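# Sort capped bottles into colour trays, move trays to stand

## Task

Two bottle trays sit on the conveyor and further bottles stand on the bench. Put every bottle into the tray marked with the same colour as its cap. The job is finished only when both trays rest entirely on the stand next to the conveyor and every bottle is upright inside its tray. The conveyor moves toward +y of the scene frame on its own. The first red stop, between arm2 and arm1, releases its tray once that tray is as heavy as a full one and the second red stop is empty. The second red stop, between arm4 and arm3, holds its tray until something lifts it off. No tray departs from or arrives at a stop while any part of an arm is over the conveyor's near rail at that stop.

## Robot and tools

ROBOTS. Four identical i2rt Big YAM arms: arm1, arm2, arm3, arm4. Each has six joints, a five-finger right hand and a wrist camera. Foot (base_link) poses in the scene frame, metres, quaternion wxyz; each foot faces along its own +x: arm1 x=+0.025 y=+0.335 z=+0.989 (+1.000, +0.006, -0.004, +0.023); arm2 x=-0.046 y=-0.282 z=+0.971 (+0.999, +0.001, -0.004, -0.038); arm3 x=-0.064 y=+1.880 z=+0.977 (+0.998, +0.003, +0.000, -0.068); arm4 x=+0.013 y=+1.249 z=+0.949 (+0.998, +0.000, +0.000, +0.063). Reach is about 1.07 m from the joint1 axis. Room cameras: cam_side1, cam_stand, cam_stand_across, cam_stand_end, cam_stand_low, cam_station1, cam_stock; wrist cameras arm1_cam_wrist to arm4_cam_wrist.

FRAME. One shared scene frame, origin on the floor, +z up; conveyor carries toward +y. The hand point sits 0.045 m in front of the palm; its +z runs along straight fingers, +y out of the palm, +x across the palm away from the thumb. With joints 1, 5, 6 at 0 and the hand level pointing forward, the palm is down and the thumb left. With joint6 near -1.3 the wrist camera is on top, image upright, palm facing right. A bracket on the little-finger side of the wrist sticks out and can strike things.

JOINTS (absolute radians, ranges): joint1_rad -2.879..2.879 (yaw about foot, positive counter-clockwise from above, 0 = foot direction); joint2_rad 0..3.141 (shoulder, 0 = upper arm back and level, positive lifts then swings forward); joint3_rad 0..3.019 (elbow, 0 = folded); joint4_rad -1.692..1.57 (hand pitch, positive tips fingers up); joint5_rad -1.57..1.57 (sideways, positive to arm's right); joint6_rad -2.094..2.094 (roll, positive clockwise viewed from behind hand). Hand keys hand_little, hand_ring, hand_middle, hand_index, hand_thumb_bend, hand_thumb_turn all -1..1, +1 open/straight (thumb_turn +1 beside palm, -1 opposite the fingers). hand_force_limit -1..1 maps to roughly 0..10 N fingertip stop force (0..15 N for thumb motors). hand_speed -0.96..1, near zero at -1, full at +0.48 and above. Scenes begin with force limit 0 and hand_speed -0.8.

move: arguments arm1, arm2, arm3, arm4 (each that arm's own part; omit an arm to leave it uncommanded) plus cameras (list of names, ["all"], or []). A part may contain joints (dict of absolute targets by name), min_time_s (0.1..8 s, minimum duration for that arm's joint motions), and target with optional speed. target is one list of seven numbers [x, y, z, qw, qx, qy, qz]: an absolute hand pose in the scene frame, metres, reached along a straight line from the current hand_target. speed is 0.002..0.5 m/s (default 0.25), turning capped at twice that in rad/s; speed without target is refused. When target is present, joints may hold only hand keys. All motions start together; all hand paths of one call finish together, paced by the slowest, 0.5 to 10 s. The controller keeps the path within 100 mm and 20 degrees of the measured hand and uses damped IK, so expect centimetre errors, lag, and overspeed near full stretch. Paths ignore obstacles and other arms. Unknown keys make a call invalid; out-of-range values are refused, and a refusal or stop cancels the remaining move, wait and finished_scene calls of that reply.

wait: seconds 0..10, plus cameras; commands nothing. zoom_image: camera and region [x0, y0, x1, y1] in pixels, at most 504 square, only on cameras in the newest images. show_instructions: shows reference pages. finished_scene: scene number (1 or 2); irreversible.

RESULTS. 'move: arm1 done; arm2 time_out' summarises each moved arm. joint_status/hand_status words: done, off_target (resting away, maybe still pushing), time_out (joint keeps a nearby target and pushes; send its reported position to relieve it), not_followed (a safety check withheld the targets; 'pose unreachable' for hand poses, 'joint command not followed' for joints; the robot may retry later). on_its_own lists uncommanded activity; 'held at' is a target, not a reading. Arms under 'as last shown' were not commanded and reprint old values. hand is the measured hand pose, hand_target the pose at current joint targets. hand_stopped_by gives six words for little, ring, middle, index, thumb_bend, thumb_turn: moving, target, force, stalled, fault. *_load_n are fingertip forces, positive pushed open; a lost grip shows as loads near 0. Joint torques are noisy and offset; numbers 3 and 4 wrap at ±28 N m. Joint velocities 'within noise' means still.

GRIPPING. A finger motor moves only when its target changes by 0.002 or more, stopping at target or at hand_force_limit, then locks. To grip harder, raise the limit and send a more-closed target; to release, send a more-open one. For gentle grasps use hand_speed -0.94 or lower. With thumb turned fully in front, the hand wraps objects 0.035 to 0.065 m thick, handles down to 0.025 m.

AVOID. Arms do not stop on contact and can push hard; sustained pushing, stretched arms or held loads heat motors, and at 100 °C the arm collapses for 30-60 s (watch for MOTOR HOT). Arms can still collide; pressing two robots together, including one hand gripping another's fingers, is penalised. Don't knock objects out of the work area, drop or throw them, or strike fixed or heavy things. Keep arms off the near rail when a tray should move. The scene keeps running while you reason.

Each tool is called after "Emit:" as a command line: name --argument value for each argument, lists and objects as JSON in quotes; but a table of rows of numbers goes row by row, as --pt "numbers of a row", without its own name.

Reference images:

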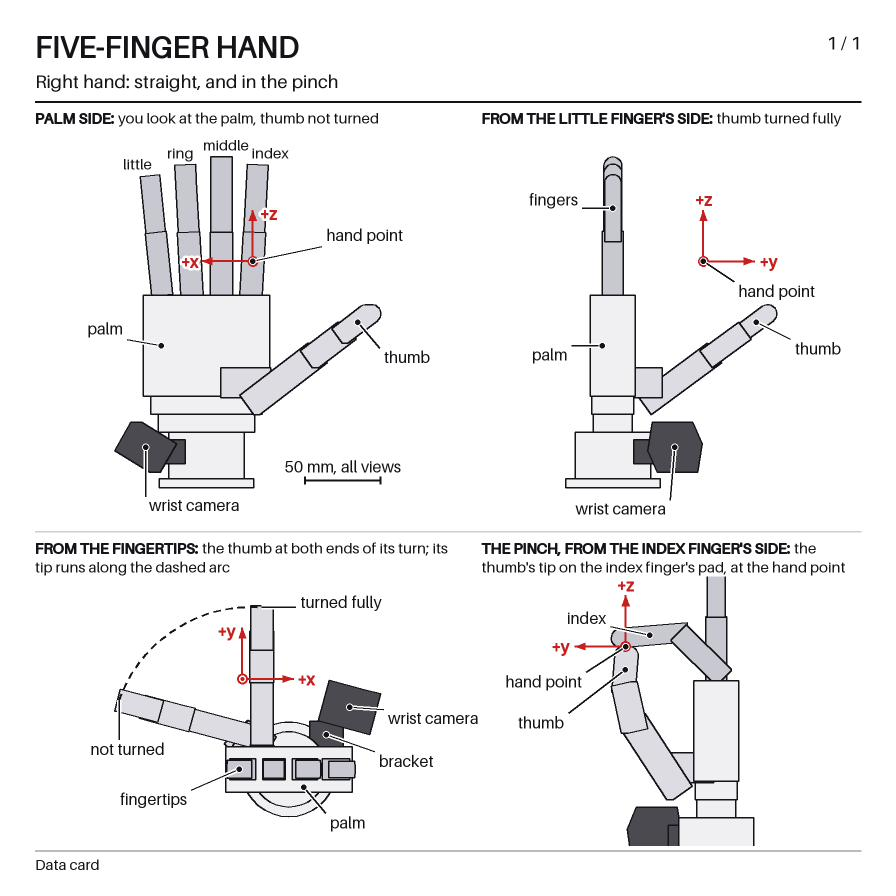

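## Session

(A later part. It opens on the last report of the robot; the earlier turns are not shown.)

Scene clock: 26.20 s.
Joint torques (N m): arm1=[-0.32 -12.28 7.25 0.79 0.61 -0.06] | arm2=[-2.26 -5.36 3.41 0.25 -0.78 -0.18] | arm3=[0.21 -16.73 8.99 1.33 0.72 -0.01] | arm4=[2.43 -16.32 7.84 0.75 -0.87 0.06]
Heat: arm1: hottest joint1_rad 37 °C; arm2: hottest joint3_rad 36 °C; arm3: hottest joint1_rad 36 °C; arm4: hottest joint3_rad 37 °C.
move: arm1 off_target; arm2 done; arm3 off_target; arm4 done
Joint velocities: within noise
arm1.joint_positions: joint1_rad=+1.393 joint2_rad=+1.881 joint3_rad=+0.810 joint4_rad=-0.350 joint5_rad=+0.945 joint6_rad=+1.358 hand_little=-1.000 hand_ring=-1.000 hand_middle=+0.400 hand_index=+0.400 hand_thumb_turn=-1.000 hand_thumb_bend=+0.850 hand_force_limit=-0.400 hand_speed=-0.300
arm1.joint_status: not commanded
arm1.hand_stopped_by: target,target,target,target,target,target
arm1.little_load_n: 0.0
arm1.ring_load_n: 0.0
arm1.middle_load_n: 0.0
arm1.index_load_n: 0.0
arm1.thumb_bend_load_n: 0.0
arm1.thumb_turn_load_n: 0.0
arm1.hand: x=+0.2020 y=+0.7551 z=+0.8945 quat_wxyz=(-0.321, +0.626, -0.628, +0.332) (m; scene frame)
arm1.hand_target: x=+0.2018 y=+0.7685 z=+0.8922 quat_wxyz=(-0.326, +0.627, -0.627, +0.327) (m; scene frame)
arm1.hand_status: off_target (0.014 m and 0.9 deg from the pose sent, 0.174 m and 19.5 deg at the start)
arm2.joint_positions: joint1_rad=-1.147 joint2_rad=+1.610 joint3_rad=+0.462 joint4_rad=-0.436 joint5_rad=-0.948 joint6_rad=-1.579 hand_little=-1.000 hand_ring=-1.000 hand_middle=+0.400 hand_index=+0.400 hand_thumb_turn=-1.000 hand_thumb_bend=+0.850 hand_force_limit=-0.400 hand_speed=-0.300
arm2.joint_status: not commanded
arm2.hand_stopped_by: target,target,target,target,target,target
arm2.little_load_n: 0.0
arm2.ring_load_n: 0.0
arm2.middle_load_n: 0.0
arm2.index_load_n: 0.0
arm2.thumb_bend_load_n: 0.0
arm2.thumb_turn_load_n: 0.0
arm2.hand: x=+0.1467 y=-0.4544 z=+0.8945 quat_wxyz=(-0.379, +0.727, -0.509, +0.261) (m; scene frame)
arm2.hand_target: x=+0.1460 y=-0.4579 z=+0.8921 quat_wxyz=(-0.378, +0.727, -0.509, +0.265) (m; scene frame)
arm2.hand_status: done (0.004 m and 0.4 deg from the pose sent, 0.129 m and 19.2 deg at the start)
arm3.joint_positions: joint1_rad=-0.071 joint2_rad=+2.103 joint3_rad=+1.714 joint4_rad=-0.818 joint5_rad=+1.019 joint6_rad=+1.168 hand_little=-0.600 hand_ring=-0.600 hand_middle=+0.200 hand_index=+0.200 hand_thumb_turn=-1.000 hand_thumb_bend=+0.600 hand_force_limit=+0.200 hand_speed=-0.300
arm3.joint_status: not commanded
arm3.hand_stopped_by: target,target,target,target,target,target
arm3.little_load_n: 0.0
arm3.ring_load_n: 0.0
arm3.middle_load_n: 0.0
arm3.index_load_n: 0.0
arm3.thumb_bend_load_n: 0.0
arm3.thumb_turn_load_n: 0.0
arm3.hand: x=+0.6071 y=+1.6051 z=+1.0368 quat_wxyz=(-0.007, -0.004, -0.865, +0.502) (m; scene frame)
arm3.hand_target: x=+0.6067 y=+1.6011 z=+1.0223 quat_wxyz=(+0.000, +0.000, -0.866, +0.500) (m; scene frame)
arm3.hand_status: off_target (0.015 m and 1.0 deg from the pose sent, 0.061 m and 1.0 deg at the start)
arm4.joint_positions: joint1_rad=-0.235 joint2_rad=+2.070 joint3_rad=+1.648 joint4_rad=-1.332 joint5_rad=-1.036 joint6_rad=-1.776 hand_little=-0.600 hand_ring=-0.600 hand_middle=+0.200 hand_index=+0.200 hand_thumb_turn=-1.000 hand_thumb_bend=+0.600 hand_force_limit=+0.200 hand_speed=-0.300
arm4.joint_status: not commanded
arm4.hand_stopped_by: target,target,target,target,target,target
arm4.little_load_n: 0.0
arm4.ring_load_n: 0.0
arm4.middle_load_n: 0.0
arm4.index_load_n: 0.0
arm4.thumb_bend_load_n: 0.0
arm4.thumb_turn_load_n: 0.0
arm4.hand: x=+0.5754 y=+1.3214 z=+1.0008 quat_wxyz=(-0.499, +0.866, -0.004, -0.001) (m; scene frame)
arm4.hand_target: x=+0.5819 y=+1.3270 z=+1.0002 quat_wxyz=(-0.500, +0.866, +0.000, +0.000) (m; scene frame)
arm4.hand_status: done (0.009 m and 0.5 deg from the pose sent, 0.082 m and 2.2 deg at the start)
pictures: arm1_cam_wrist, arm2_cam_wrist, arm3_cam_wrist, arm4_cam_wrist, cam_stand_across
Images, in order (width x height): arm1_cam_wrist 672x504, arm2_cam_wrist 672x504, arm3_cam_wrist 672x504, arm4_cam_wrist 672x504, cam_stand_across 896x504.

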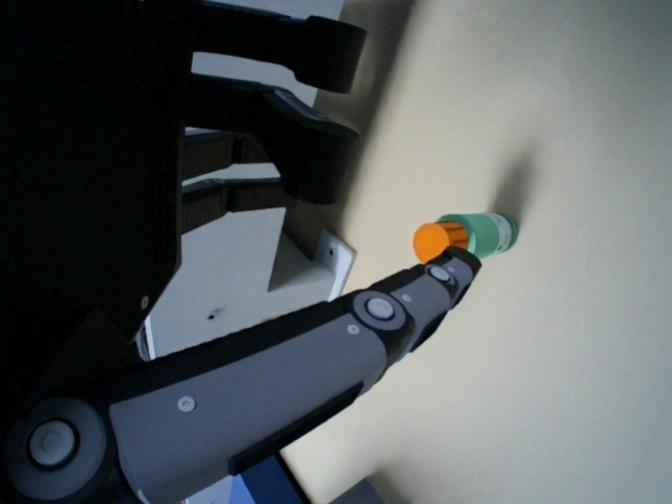

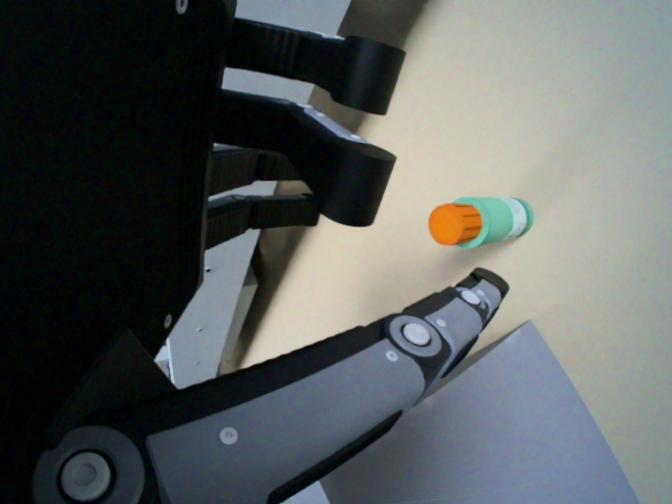

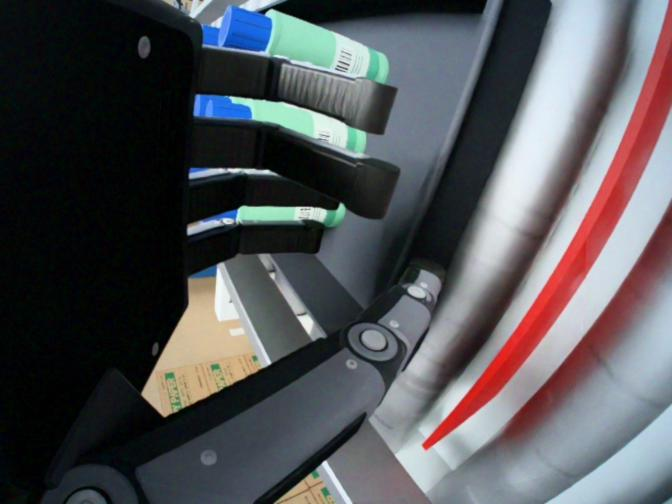

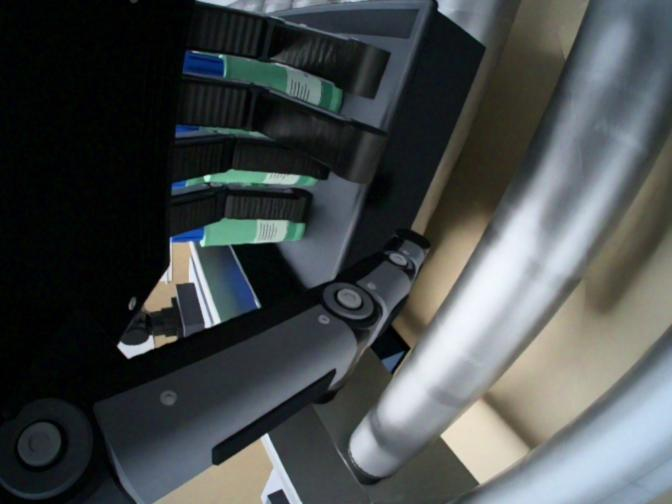

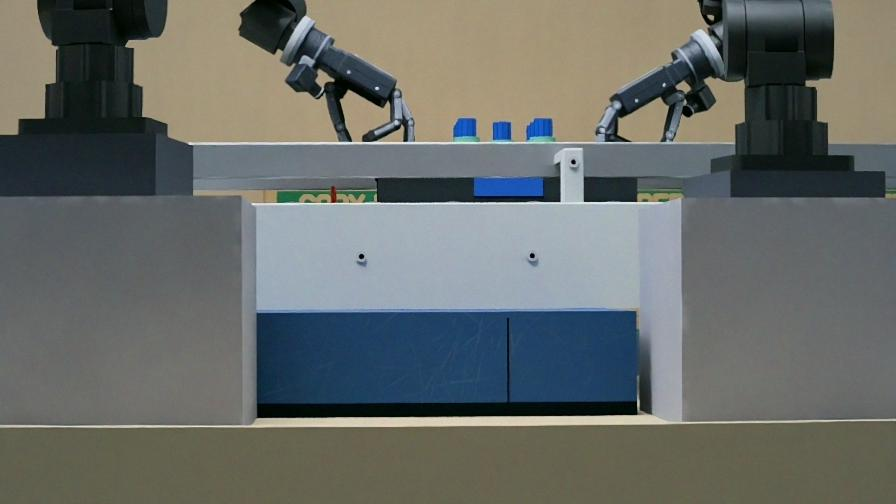

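Emit:
move --arm1 '{"target":[0.198,0.781,0.85,-0.3265,0.6272,-0.6272,0.3265],"speed":0.12}' --arm2 '{"target":[0.137,-0.461,0.85,-0.3782,0.7266,-0.5088,0.2648],"speed":0.12}' --arm3 '{"target":[0.597,1.597,0.987,0,0,-0.866,0.5],"speed":0.08,"joints":{"hand_thumb_bend":0.5}}' --arm4 '{"target":[0.572,1.336,0.964,-0.5,0.866,0,0],"speed":0.08,"joints":{"hand_thumb_bend":0.5}}' --cameras '["arm1_cam_wrist","arm2_cam_wrist","arm3_cam_wrist","arm4_cam_wrist","cam_stand_across"]'

Scene clock: 36.47 s.
Joint torques (N m): arm1=[0.38 -13.04 6.3 0.72 0.65 0.15] | arm2=[-2.26 -6.3 2.67 0.28 -0.74 -0.13] | arm3=[-0.09 -16.44 8.54 1.29 0.73 -0.03] | arm4=[2.49 -16.21 5.53 0.87 -0.87 0.07]
Heat: arm1: hottest joint1_rad 37 °C; arm2: hottest joint3_rad 36 °C; arm3: hottest joint3_rad 37 °C; arm4: hottest joint3_rad 37 °C.
move: arm1 off_target; arm2 done; arm3 off_target; arm4 off_target
Joint velocities: within noise
arm1.joint_positions: joint1_rad=+1.403 joint2_rad=+2.011 joint3_rad=+0.854 joint4_rad=-0.282 joint5_rad=+0.945 joint6_rad=+1.365 hand_little=-1.000 hand_ring=-1.000 hand_middle=+0.400 hand_index=+0.400 hand_thumb_turn=-1.000 hand_thumb_bend=+0.850 hand_force_limit=-0.400 hand_speed=-0.300
arm1.joint_status: not commanded
arm1.hand_stopped_by: target,target,target,target,target,target
arm1.little_load_n: 0.0
arm1.ring_load_n: 0.0
arm1.middle_load_n: 0.0
arm1.index_load_n: 0.0
arm1.thumb_bend_load_n: 0.0
arm1.thumb_turn_load_n: 0.0
arm1.hand: x=+0.1993 y=+0.7669 z=+0.8534 quat_wxyz=(-0.318, +0.630, -0.624, +0.334) (m; scene frame)
arm1.hand_target: x=+0.1978 y=+0.7808 z=+0.8504 quat_wxyz=(-0.327, +0.627, -0.627, +0.326) (m; scene frame)
arm1.hand_status: off_target (0.015 m and 1.3 deg from the pose sent, 0.052 m and 0.8 deg at the start)
arm2.joint_positions: joint1_rad=-1.185 joint2_rad=+1.787 joint3_rad=+0.462 joint4_rad=-0.324 joint5_rad=-0.948 joint6_rad=-1.644 hand_little=-1.000 hand_ring=-1.000 hand_middle=+0.400 hand_index=+0.400 hand_thumb_turn=-1.000 hand_thumb_bend=+0.850 hand_force_limit=-0.400 hand_speed=-0.300
arm2.joint_status: not commanded
arm2.hand_stopped_by: target,target,target,target,target,target
arm2.little_load_n: 0.0
arm2.ring_load_n: 0.0
arm2.middle_load_n: 0.0
arm2.index_load_n: 0.0
arm2.thumb_bend_load_n: 0.0
arm2.thumb_turn_load_n: 0.0
arm2.hand: x=+0.1362 y=-0.4521 z=+0.8527 quat_wxyz=(-0.383, +0.725, -0.511, +0.258) (m; scene frame)
arm2.hand_target: x=+0.1369 y=-0.4609 z=+0.8502 quat_wxyz=(-0.378, +0.727, -0.509, +0.265) (m; scene frame)
arm2.hand_status: done (0.009 m and 1.0 deg from the pose sent, 0.046 m and 0.4 deg at the start)
arm3.joint_positions: joint1_rad=-0.077 joint2_rad=+2.121 joint3_rad=+1.642 joint4_rad=-0.714 joint5_rad=+1.016 joint6_rad=+1.151 hand_little=-0.600 hand_ring=-0.600 hand_middle=+0.200 hand_index=+0.200 hand_thumb_turn=-1.000 hand_thumb_bend=+0.500 hand_force_limit=+0.200 hand_speed=-0.300
arm3.joint_status: all done
arm3.hand_stopped_by: target,target,target,target,target,target
arm3.little_load_n: 0.0
arm3.ring_load_n: 0.0
arm3.middle_load_n: 0.0
arm3.index_load_n: 0.0
arm3.thumb_bend_load_n: 0.0
arm3.thumb_turn_load_n: 0.0
arm3.hand: x=+0.5986 y=+1.6031 z=+1.0014 quat_wxyz=(-0.008, -0.003, -0.865, +0.502) (m; scene frame)
arm3.hand_target: x=+0.5965 y=+1.5971 z=+0.9870 quat_wxyz=(+0.000, +0.000, -0.866, +0.500) (m; scene frame)
arm3.hand_status: off_target (0.016 m and 1.0 deg from the pose sent, 0.051 m and 1.0 deg at the start)
arm4.joint_positions: joint1_rad=-0.222 joint2_rad=+2.083 joint3_rad=+1.592 joint4_rad=-1.216 joint5_rad=-1.038 joint6_rad=-1.751 hand_little=-0.600 hand_ring=-0.600 hand_middle=+0.200 hand_index=+0.200 hand_thumb_turn=-1.000 hand_thumb_bend=+0.500 hand_force_limit=+0.200 hand_speed=-0.300
arm4.joint_status: all done
arm4.hand_stopped_by: target,target,target,target,target,target
arm4.little_load_n: 0.0
arm4.ring_load_n: 0.0
arm4.middle_load_n: 0.0
arm4.index_load_n: 0.0
arm4.thumb_bend_load_n: 0.0
arm4.thumb_turn_load_n: 0.0
arm4.hand: x=+0.5760 y=+1.3291 z=+0.9723 quat_wxyz=(-0.498, +0.867, +0.003, +0.010) (m; scene frame)
arm4.hand_target: x=+0.5718 y=+1.3359 z=+0.9640 quat_wxyz=(-0.500, +0.866, +0.000, +0.000) (m; scene frame)
arm4.hand_status: off_target (0.012 m and 1.2 deg from the pose sent, 0.040 m and 0.5 deg at the start)
pictures: arm1_cam_wrist, arm2_cam_wrist, arm3_cam_wrist, arm4_cam_wrist, cam_stand_across
Images, in order (width x height): arm1_cam_wrist 672x504, arm2_cam_wrist 672x504, arm3_cam_wrist 672x504, arm4_cam_wrist 672x504, cam_stand_across 896x504.

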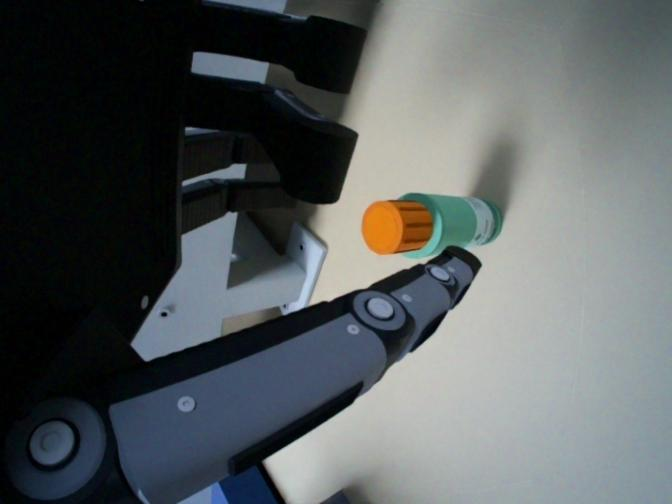

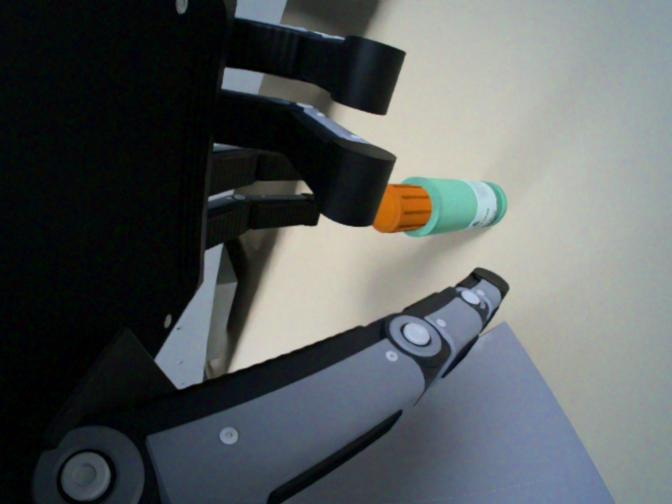

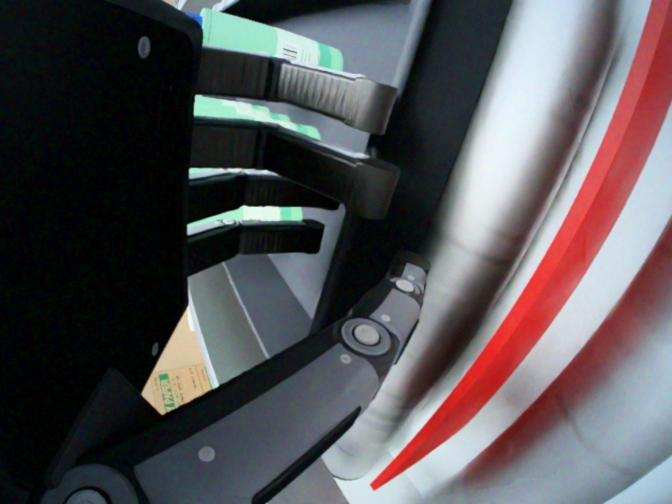

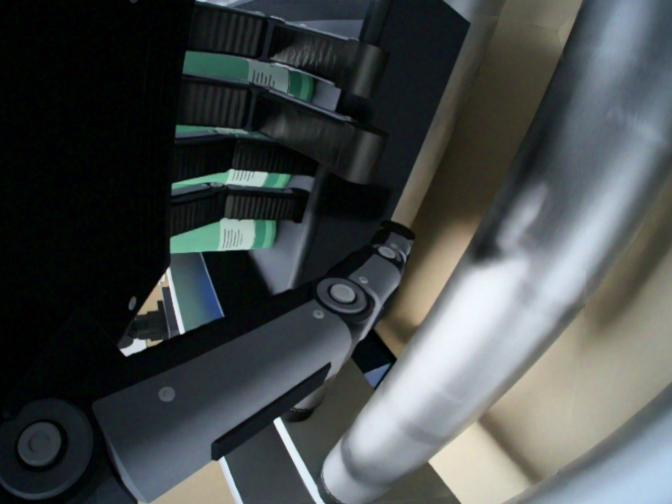

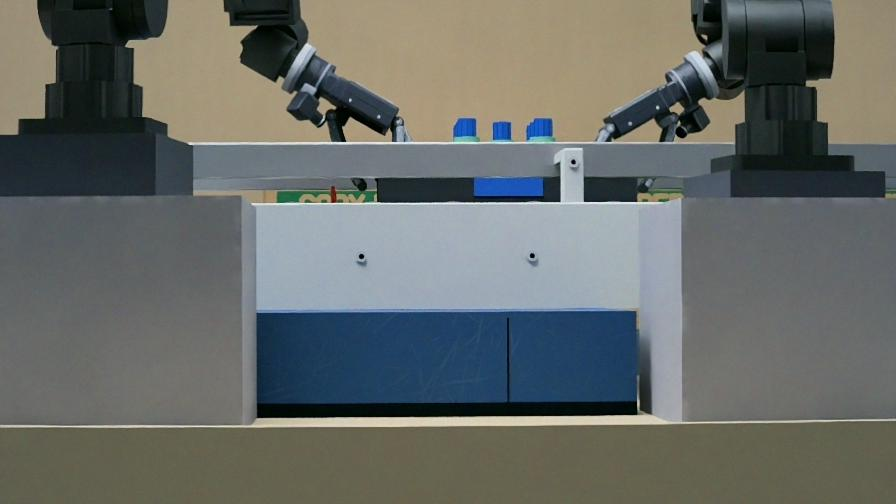

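Emit:
move --arm1 '{"target":[0.199,0.784,0.803,-0.3265,0.6272,-0.6272,0.3265],"speed":0.1}' --arm2 '{"target":[0.139,-0.464,0.797,-0.3782,0.7266,-0.5088,0.2648],"speed":0.1}' --arm3 '{"target":[0.592,1.592,0.977,0,0,-0.866,0.5],"speed":0.06}' --arm4 '{"target":[0.563,1.341,0.955,-0.5,0.866,0,0],"speed":0.06}' --cameras '["arm1_cam_wrist","arm2_cam_wrist","arm3_cam_wrist","arm4_cam_wrist","cam_stand_across"]'

Scene clock: 39.63 s.
Joint torques (N m): arm1=[-0.26 -13.74 5.12 0.95 0.6 0.07] | arm2=[-2.14 -7.47 1.06 0.35 -0.74 -0.08] | arm3=[-0.21 -16.38 7.64 1.58 0.67 0.03] | arm4=[2.96 -16.26 4.38 0.92 -0.67 0.08]
Heat: arm1: hottest joint1_rad 37 °C; arm2: hottest joint3_rad 36 °C; arm3: hottest joint3_rad 37 °C; arm4: hottest joint3_rad 37 °C.
move: arm1 off_target; arm2 done; arm3 off_target; arm4 off_target
Joint velocities: within noise
arm1.joint_positions: joint1_rad=+1.403 joint2_rad=+2.144 joint3_rad=+0.889 joint4_rad=-0.179 joint5_rad=+0.945 joint6_rad=+1.366 hand_little=-1.000 hand_ring=-1.000 hand_middle=+0.400 hand_index=+0.400 hand_thumb_turn=-1.000 hand_thumb_bend=+0.850 hand_force_limit=-0.400 hand_speed=-0.300
arm1.joint_status: not commanded
arm1.hand_stopped_by: target,target,target,target,target,target
arm1.little_load_n: 0.0
arm1.ring_load_n: 0.0
arm1.middle_load_n: 0.0
arm1.index_load_n: 0.0
arm1.thumb_bend_load_n: 0.0
arm1.thumb_turn_load_n: 0.0
arm1.hand: x=+0.2003 y=+0.7732 z=+0.8081 quat_wxyz=(-0.320, +0.629, -0.625, +0.332) (m; scene frame)
arm1.hand_target: x=+0.1989 y=+0.7836 z=+0.8032 quat_wxyz=(-0.326, +0.627, -0.627, +0.327) (m; scene frame)
arm1.hand_status: off_target (0.012 m and 1.0 deg from the pose sent, 0.053 m and 1.3 deg at the start)
arm2.joint_positions: joint1_rad=-1.186 joint2_rad=+2.009 joint3_rad=+0.502 joint4_rad=-0.133 joint5_rad=-0.948 joint6_rad=-1.648 hand_little=-1.000 hand_ring=-1.000 hand_middle=+0.400 hand_index=+0.400 hand_thumb_turn=-1.000 hand_thumb_bend=+0.850 hand_force_limit=-0.400 hand_speed=-0.300
arm2.joint_status: not commanded
arm2.hand_stopped_by: target,target,target,target,target,target
arm2.little_load_n: 0.0
arm2.ring_load_n: 0.0
arm2.middle_load_n: 0.0
arm2.index_load_n: 0.0
arm2.thumb_bend_load_n: 0.0
arm2.thumb_turn_load_n: 0.0
arm2.hand: x=+0.1389 y=-0.4598 z=+0.8003 quat_wxyz=(-0.380, +0.727, -0.508, +0.261) (m; scene frame)
arm2.hand_target: x=+0.1389 y=-0.4639 z=+0.7971 quat_wxyz=(-0.378, +0.727, -0.509, +0.265) (m; scene frame)
arm2.hand_status: done (0.005 m and 0.5 deg from the pose sent, 0.057 m and 1.0 deg at the start)
arm3.joint_positions: joint1_rad=-0.083 joint2_rad=+2.121 joint3_rad=+1.626 joint4_rad=-0.677 joint5_rad=+1.014 joint6_rad=+1.125 hand_little=-0.600 hand_ring=-0.600 hand_middle=+0.200 hand_index=+0.200 hand_thumb_turn=-1.000 hand_thumb_bend=+0.500 hand_force_limit=+0.200 hand_speed=-0.300
arm3.joint_status: not commanded
arm3.hand_stopped_by: target,target,target,target,target,target
arm3.little_load_n: 0.0
arm3.ring_load_n: -4.5
arm3.middle_load_n: 0.0
arm3.index_load_n: 0.0
arm3.thumb_bend_load_n: 0.0
arm3.thumb_turn_load_n: 0.0
arm3.hand: x=+0.5973 y=+1.5998 z=+0.9970 quat_wxyz=(-0.009, +0.001, -0.864, +0.504) (m; scene frame)
arm3.hand_target: x=+0.5914 y=+1.5924 z=+0.9773 quat_wxyz=(+0.000, +0.000, -0.866, +0.500) (m; scene frame)
arm3.hand_status: off_target (0.022 m and 1.1 deg from the pose sent, 0.028 m and 1.0 deg at the start)
arm4.joint_positions: joint1_rad=-0.222 joint2_rad=+2.074 joint3_rad=+1.559 joint4_rad=-1.170 joint5_rad=-1.044 joint6_rad=-1.739 hand_little=-0.600 hand_ring=-0.600 hand_middle=+0.200 hand_index=+0.200 hand_thumb_turn=-1.000 hand_thumb_bend=+0.500 hand_force_limit=+0.200 hand_speed=-0.300
arm4.joint_status: not commanded
arm4.hand_stopped_by: target,target,target,target,target,target
arm4.little_load_n: 0.0
arm4.ring_load_n: -3.5
arm4.middle_load_n: 0.0
arm4.index_load_n: 0.0
arm4.thumb_bend_load_n: 0.0
arm4.thumb_turn_load_n: 0.0
arm4.hand: x=+0.5736 y=+1.3304 z=+0.9668 quat_wxyz=(-0.500, +0.866, +0.003, +0.017) (m; scene frame)
arm4.hand_target: x=+0.5629 y=+1.3406 z=+0.9553 quat_wxyz=(-0.500, +0.866, +0.000, +0.000) (m; scene frame)
arm4.hand_status: off_target (0.019 m and 2.0 deg from the pose sent, 0.025 m and 1.2 deg at the start)
pictures: arm1_cam_wrist, arm2_cam_wrist, arm3_cam_wrist, arm4_cam_wrist, cam_stand_across
Images, in order (width x height): arm1_cam_wrist 672x504, arm2_cam_wrist 672x504, arm3_cam_wrist 672x504, arm4_cam_wrist 672x504, cam_stand_across 896x504.

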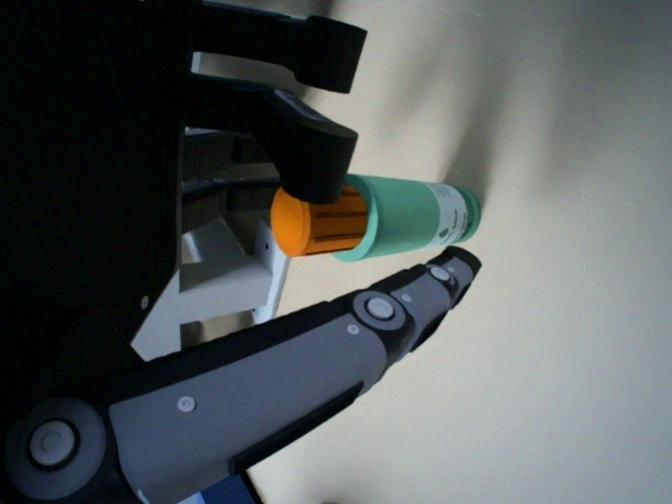

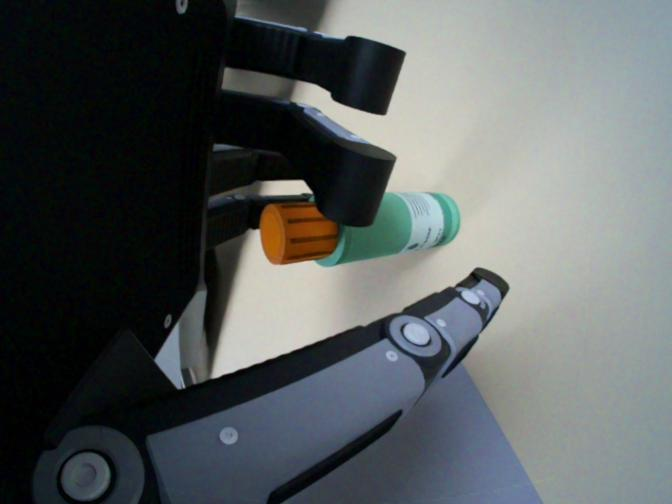

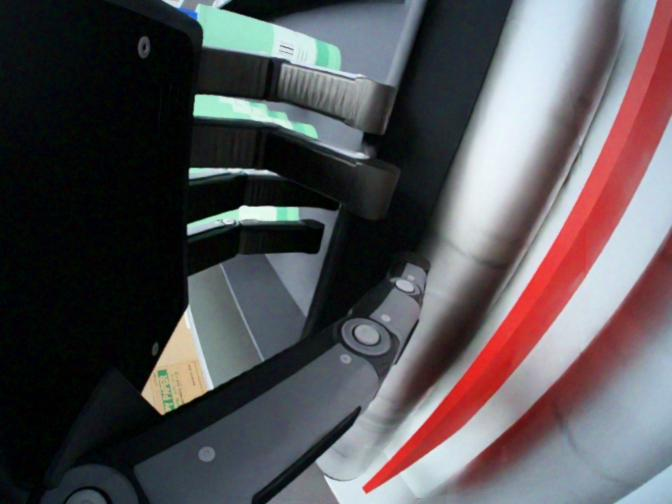

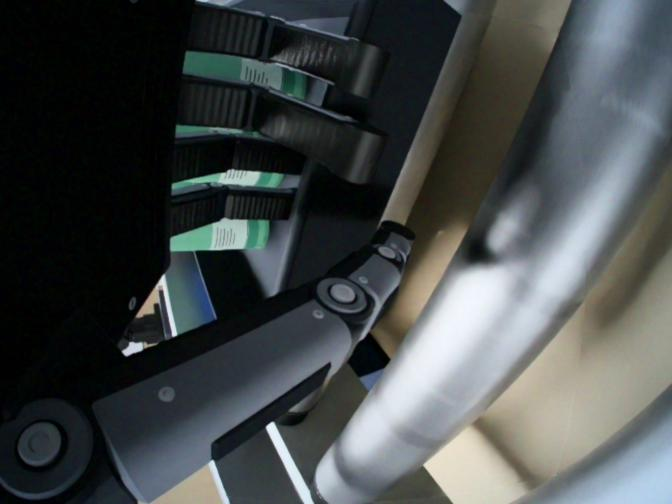

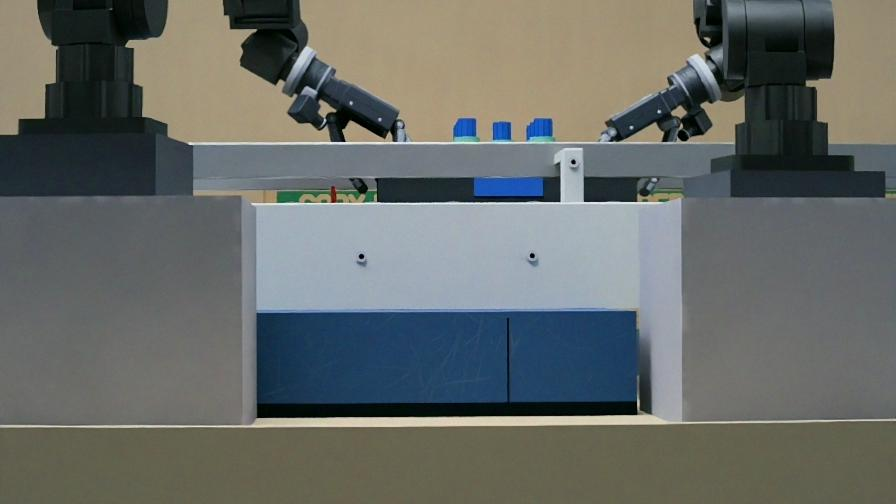

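Emit:
move --arm1 '{"target":[0.199,0.779,0.809,-0.3265,0.6272,-0.6272,0.3265],"speed":0.1}' --arm2 '{"target":[0.139,-0.464,0.806,-0.3782,0.7266,-0.5088,0.2648],"speed":0.1}' --arm3 '{"joints":{"hand_middle":-0.7,"hand_index":-0.7,"hand_thumb_bend":0.0,"hand_force_limit":0.3,"hand_speed":-0.82}}' --arm4 '{"joints":{"hand_middle":-0.7,"hand_index":-0.7,"hand_thumb_bend":0.0,"hand_force_limit":0.3,"hand_speed":-0.82}}' --cameras '["arm1_cam_wrist","arm2_cam_wrist","cam_stand_across","cam_stand_end"]'

Scene clock: 43.07 s.
Joint torques (N m): arm1=[-0.56 -14.74 3.32 0.94 0.64 0.08] | arm2=[-1.96 -10.23 0.57 -0.32 -0.75 -0.09] | arm3=[-0.5 -16.44 7.73 1.55 0.59 0.08] | arm4=[2.96 -16.32 4.53 0.8 -0.4 0.06]
Heat: arm1: hottest joint1_rad 37 °C; arm2: hottest joint3_rad 36 °C; arm3: hottest joint3_rad 37 °C; arm4: hottest joint3_rad 37 °C.
move: arm1 done; arm2 done; arm3 off_target; arm4 off_target
Joint velocities: within noise
arm1.joint_positions: joint1_rad=+1.403 joint2_rad=+2.144 joint3_rad=+0.889 joint4_rad=-0.179 joint5_rad=+0.945 joint6_rad=+1.366 hand_little=-1.000 hand_ring=-1.000 hand_middle=+0.400 hand_index=+0.400 hand_thumb_turn=-1.000 hand_thumb_bend=+0.850 hand_force_limit=-0.400 hand_speed=-0.300
arm1.joint_status: not commanded
arm1.hand_stopped_by: target,target,target,target,target,target
arm1.little_load_n: 0.0
arm1.ring_load_n: 0.0
arm1.middle_load_n: 0.0
arm1.index_load_n: 0.0
arm1.thumb_bend_load_n: 0.0
arm1.thumb_turn_load_n: 0.0
arm1.hand: x=+0.2003 y=+0.7732 z=+0.8081 quat_wxyz=(-0.320, +0.629, -0.625, +0.332) (m; scene frame)
arm1.hand_target: x=+0.1990 y=+0.7788 z=+0.8090 quat_wxyz=(-0.326, +0.627, -0.627, +0.327) (m; scene frame)
arm1.hand_status: done (0.006 m and 1.0 deg from the pose sent, 0.006 m and 1.0 deg at the start)
arm2.joint_positions: joint1_rad=-1.186 joint2_rad=+2.009 joint3_rad=+0.502 joint4_rad=-0.144 joint5_rad=-0.948 joint6_rad=-1.648 hand_little=-1.000 hand_ring=-1.000 hand_middle=+0.400 hand_index=+0.400 hand_thumb_turn=-1.000 hand_thumb_bend=+0.850 hand_force_limit=-0.400 hand_speed=-0.300
arm2.joint_status: not commanded
arm2.hand_stopped_by: target,target,target,target,target,target
arm2.little_load_n: 0.0
arm2.ring_load_n: 0.0
arm2.middle_load_n: 0.0
arm2.index_load_n: 0.0
arm2.thumb_bend_load_n: 0.0
arm2.thumb_turn_load_n: 0.0
arm2.hand: x=+0.1382 y=-0.4576 z=+0.8009 quat_wxyz=(-0.383, +0.726, -0.510, +0.258) (m; scene frame)
arm2.hand_target: x=+0.1390 y=-0.4639 z=+0.8058 quat_wxyz=(-0.378, +0.727, -0.509, +0.265) (m; scene frame)
arm2.hand_status: done (0.008 m and 1.0 deg from the pose sent, 0.007 m and 0.4 deg at the start)
arm3.joint_positions: joint1_rad=-0.084 joint2_rad=+2.121 joint3_rad=+1.626 joint4_rad=-0.675 joint5_rad=+1.016 joint6_rad=+1.124 hand_little=-0.600 hand_ring=-0.601 hand_middle=-0.229 hand_index=-0.264 hand_thumb_turn=-1.000 hand_thumb_bend=+0.241 hand_force_limit=+0.300 hand_speed=-0.820
arm3.joint_status: hand_middle off_target (ended at -0.229, target -0.700); hand_index off_target (ended at -0.264, target -0.700); hand_thumb_bend off_target (ended at +0.241, target +0.000); the others done
arm3.hand_stopped_by: target,target,force,force,force,target
arm3.little_load_n: -1.0
arm3.ring_load_n: -8.0
arm3.middle_load_n: 4.0
arm3.index_load_n: 7.0
arm3.thumb_bend_load_n: 9.0
arm3.thumb_turn_load_n: 1.0
arm3.hand: x=+0.5975 y=+1.5989 z=+0.9974 quat_wxyz=(-0.009, +0.000, -0.863, +0.504) (m; scene frame)
arm3.hand_target: x=+0.5915 y=+1.5924 z=+0.9773 quat_wxyz=(+0.000, +0.000, -0.866, +0.500) (m; scene frame)
arm3.hand_status: not commanded
arm4.joint_positions: joint1_rad=-0.222 joint2_rad=+2.074 joint3_rad=+1.557 joint4_rad=-1.167 joint5_rad=-1.051 joint6_rad=-1.737 hand_little=-0.600 hand_ring=-0.601 hand_middle=-0.129 hand_index=-0.178 hand_thumb_turn=-1.000 hand_thumb_bend=+0.070 hand_force_limit=+0.300 hand_speed=-0.820
arm4.joint_status: hand_middle off_target (ended at -0.129, target -0.700); hand_index off_target (ended at -0.178, target -0.700); hand_thumb_bend off_target (ended at +0.070, target +0.000); the others done
arm4.hand_stopped_by: target,target,force,force,force,target
arm4.little_load_n: 0.0
arm4.ring_load_n: -6.0
arm4.middle_load_n: 3.0
arm4.index_load_n: 10.0
arm4.thumb_bend_load_n: 9.5
arm4.thumb_turn_load_n: 0.5
arm4.hand: x=+0.5733 y=+1.3316 z=+0.9671 quat_wxyz=(-0.503, +0.864, +0.002, +0.017) (m; scene frame)
arm4.hand_target: x=+0.5629 y=+1.3406 z=+0.9553 quat_wxyz=(-0.500, +0.866, +0.000, +0.000) (m; scene frame)
arm4.hand_status: not commanded
pictures: arm1_cam_wrist, arm2_cam_wrist, cam_stand_across, cam_stand_end
Images, in order (width x height): arm1_cam_wrist 672x504, arm2_cam_wrist 672x504, cam_stand_across 896x504, cam_stand_end 896x504.

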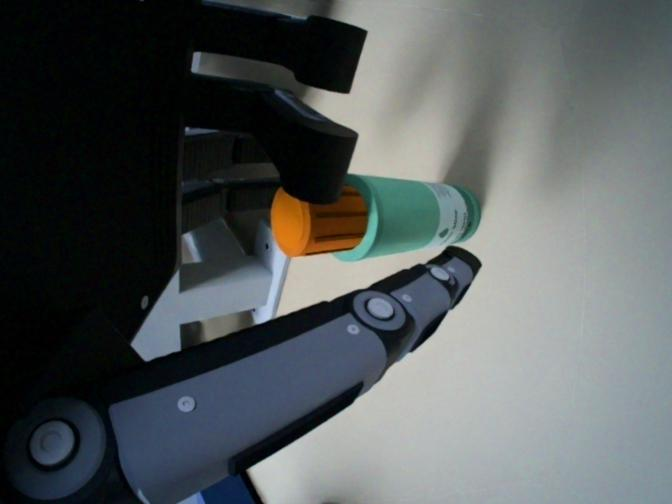

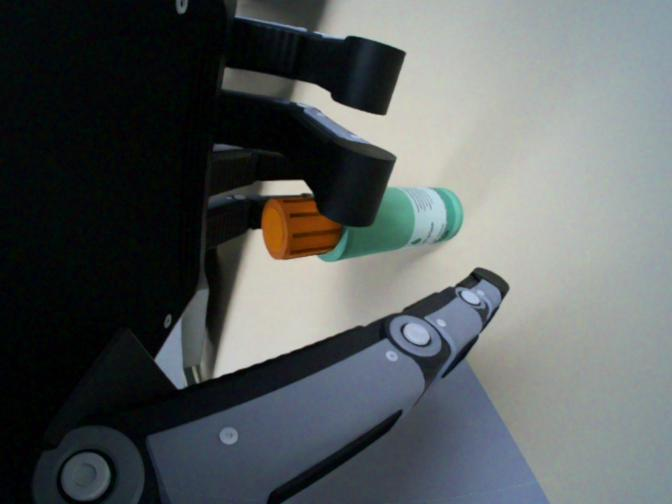

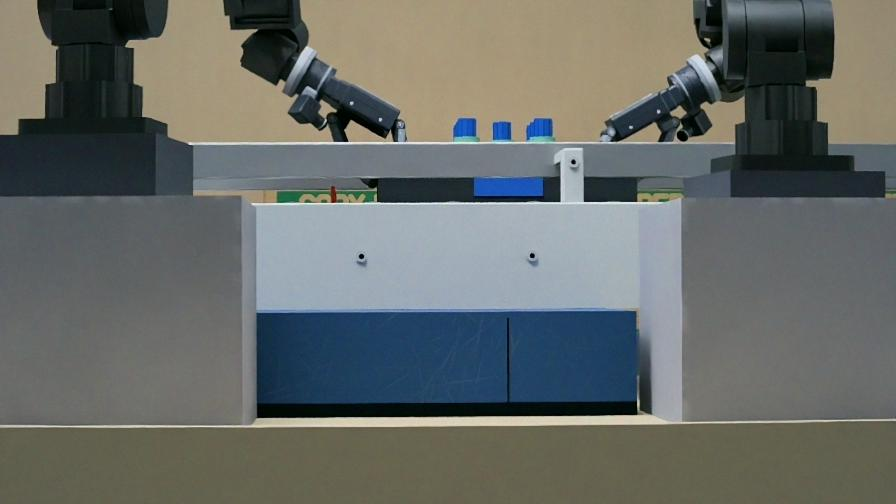

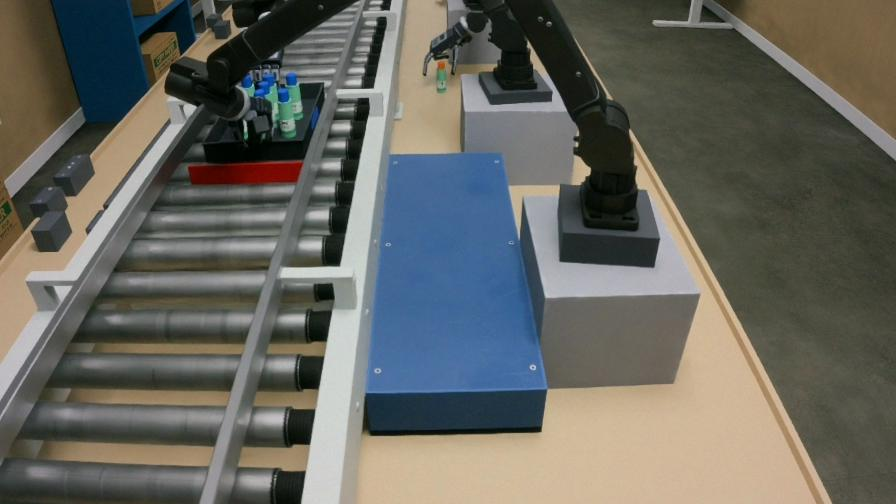

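Emit:
move --arm1 '{"joints":{"hand_middle":-0.4,"hand_index":-0.4,"hand_thumb_bend":-0.3,"hand_force_limit":-0.4,"hand_speed":-0.85}}' --arm2 '{"joints":{"hand_middle":-0.4,"hand_index":-0.4,"hand_thumb_bend":-0.3,"hand_force_limit":-0.4,"hand_speed":-0.85}}' --arm3 '{"target":[0.61,1.594,1.06,0,0,-0.866,0.5],"speed":0.06}' --arm4 '{"target":[0.585,1.337,1.035,-0.5,0.866,0,0],"speed":0.06}' --cameras '["arm1_cam_wrist","arm2_cam_wrist","cam_stand_across","cam_stand_end"]'

Scene clock: 48.87 s.
Joint torques (N m): arm1=[0.03 -15.27 3.19 0.77 0.7 0.1] | arm2=[-1.96 -10.4 0.55 -0.31 -0.74 -0.07] | arm3=[0.91 -20.78 14.54 0.61 1.4 0.16] | arm4=[2.32 -20.07 12.27 -0.58 -1.26 0.18]
Heat: arm1: hottest joint1_rad 37 °C; arm2: hottest joint3_rad 36 °C; arm3: hottest joint3_rad 38 °C; arm4: hottest joint3_rad 37 °C.
move: arm1 off_target; arm2 off_target; arm3 off_target; arm4 off_target
Joint velocities: within noise
arm1.joint_positions: joint1_rad=+1.403 joint2_rad=+2.144 joint3_rad=+0.889 joint4_rad=-0.179 joint5_rad=+0.945 joint6_rad=+1.366 hand_little=-1.000 hand_ring=-1.000 hand_middle=-0.084 hand_index=-0.153 hand_thumb_turn=-1.000 hand_thumb_bend=+0.597 hand_force_limit=-0.400 hand_speed=-0.850
arm1.joint_status: hand_middle off_target (ended at -0.084, target -0.400); hand_index off_target (ended at -0.153, target -0.400); hand_thumb_bend off_target (ended at +0.597, target -0.300); the others done
arm1.hand_stopped_by: target,target,force,force,force,target
arm1.little_load_n: 0.0
arm1.ring_load_n: 0.0
arm1.middle_load_n: 3.0
arm1.index_load_n: 3.0
arm1.thumb_bend_load_n: 6.5
arm1.thumb_turn_load_n: -0.5
arm1.hand: x=+0.2002 y=+0.7732 z=+0.8080 quat_wxyz=(-0.320, +0.629, -0.626, +0.332) (m; scene frame)
arm1.hand_target: x=+0.1989 y=+0.7789 z=+0.8090 quat_wxyz=(-0.326, +0.627, -0.627, +0.327) (m; scene frame)
arm1.hand_status: not commanded
arm2.joint_positions: joint1_rad=-1.186 joint2_rad=+2.008 joint3_rad=+0.502 joint4_rad=-0.144 joint5_rad=-0.948 joint6_rad=-1.648 hand_little=-1.000 hand_ring=-1.000 hand_middle=-0.113 hand_index=-0.084 hand_thumb_turn=-1.000 hand_thumb_bend=+0.590 hand_force_limit=-0.400 hand_speed=-0.850
arm2.joint_status: hand_middle off_target (ended at -0.113, target -0.400); hand_index off_target (ended at -0.084, target -0.400); hand_thumb_bend off_target (ended at +0.590, target -0.300); the others done
arm2.hand_stopped_by: target,target,force,force,force,target
arm2.little_load_n: 0.0
arm2.ring_load_n: 0.5
arm2.middle_load_n: 3.0
arm2.index_load_n: 4.5
arm2.thumb_bend_load_n: 5.0
arm2.thumb_turn_load_n: 0.5
arm2.hand: x=+0.1383 y=-0.4577 z=+0.8009 quat_wxyz=(-0.383, +0.726, -0.510, +0.258) (m; scene frame)
arm2.hand_target: x=+0.1390 y=-0.4638 z=+0.8058 quat_wxyz=(-0.378, +0.727, -0.509, +0.265) (m; scene frame)
arm2.hand_status: not commanded
arm3.joint_positions: joint1_rad=-0.087 joint2_rad=+2.121 joint3_rad=+1.672 joint4_rad=-0.863 joint5_rad=+0.999 joint6_rad=+1.134 hand_little=-0.600 hand_ring=-0.600 hand_middle=-0.229 hand_index=-0.264 hand_thumb_turn=-1.000 hand_thumb_bend=+0.242 hand_force_limit=+0.300 hand_speed=-0.820
arm3.joint_status: not commanded
arm3.hand_stopped_by: target,target,force,force,force,target
arm3.little_load_n: 0.0
arm3.ring_load_n: 0.0
arm3.middle_load_n: 9.5
arm3.index_load_n: 0.5
arm3.thumb_bend_load_n: 11.0
arm3.thumb_turn_load_n: 1.0
arm3.hand: x=+0.5754 y=+1.6044 z=+1.0001 quat_wxyz=(+0.046, +0.031, -0.874, +0.483) (m; scene frame)
arm3.hand_target: x=+0.6051 y=+1.5953 z=+1.0609 quat_wxyz=(+0.000, +0.000, -0.866, +0.500) (m; scene frame)
arm3.hand_status: off_target (0.070 m and 6.7 deg from the pose sent, 0.064 m and 1.2 deg at the start)
arm4.joint_positions: joint1_rad=-0.216 joint2_rad=+2.073 joint3_rad=+1.617 joint4_rad=-1.342 joint5_rad=-1.028 joint6_rad=-1.756 hand_little=-0.600 hand_ring=-0.600 hand_middle=-0.130 hand_index=-0.178 hand_thumb_turn=-1.000 hand_thumb_bend=+0.071 hand_force_limit=+0.300 hand_speed=-0.820
arm4.joint_status: not commanded
arm4.hand_stopped_by: target,target,force,force,force,target
arm4.little_load_n: -1.5
arm4.ring_load_n: -0.5
arm4.middle_load_n: 0.5
arm4.index_load_n: 7.5
arm4.thumb_bend_load_n: 11.0
arm4.thumb_turn_load_n: 0.0
arm4.hand: x=+0.5583 y=+1.3325 z=+0.9906 quat_wxyz=(-0.498, +0.867, -0.015, -0.031) (m; scene frame)
arm4.hand_target: x=+0.5818 y=+1.3371 z=+1.0352 quat_wxyz=(-0.500, +0.866, +0.000, +0.001) (m; scene frame)
arm4.hand_status: off_target (0.052 m and 3.9 deg from the pose sent, 0.069 m and 2.0 deg at the start)
pictures: arm1_cam_wrist, arm2_cam_wrist, cam_stand_across, cam_stand_end
Images, in order (width x height): arm1_cam_wrist 672x504, arm2_cam_wrist 672x504, cam_stand_across 896x504, cam_stand_end 896x504.

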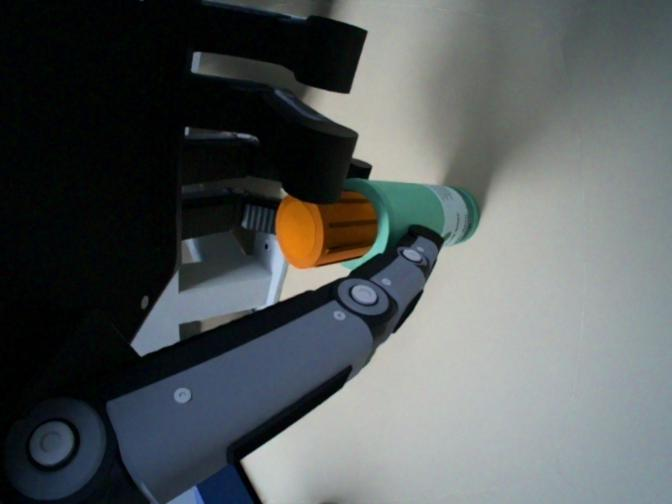

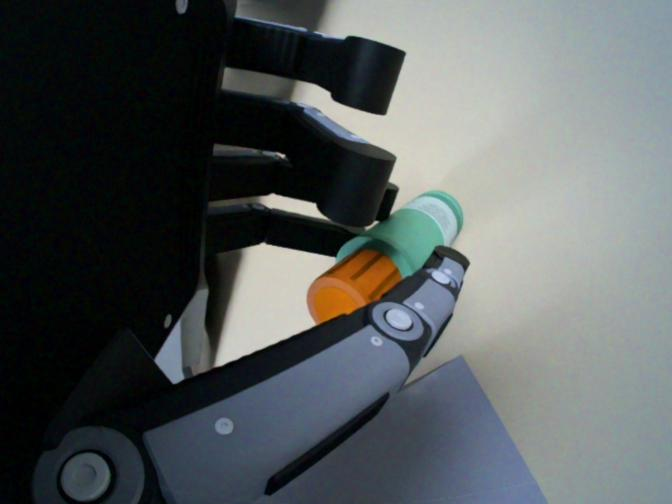

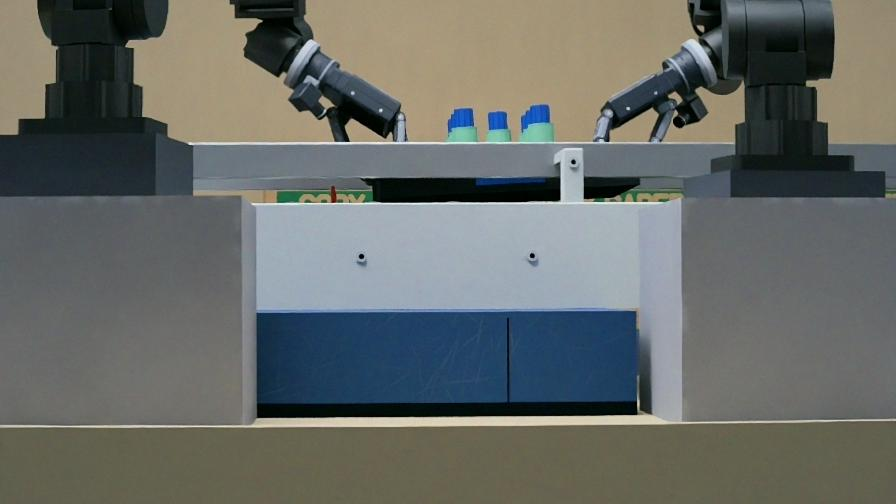

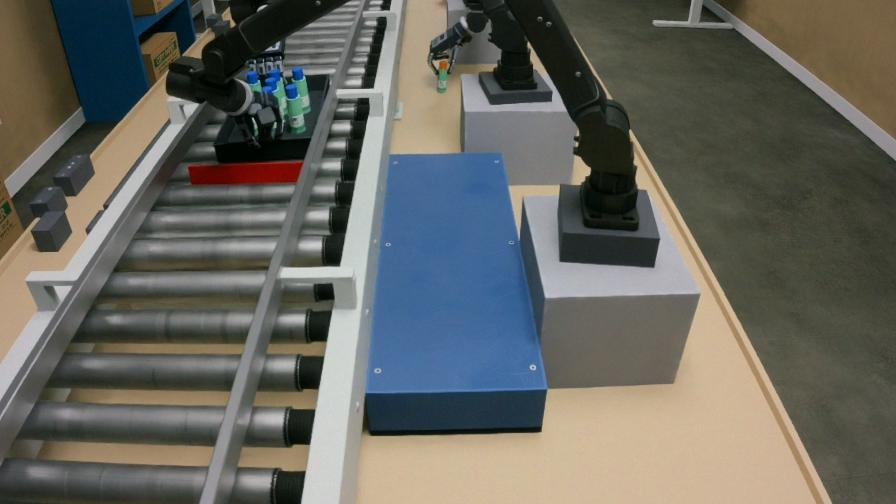

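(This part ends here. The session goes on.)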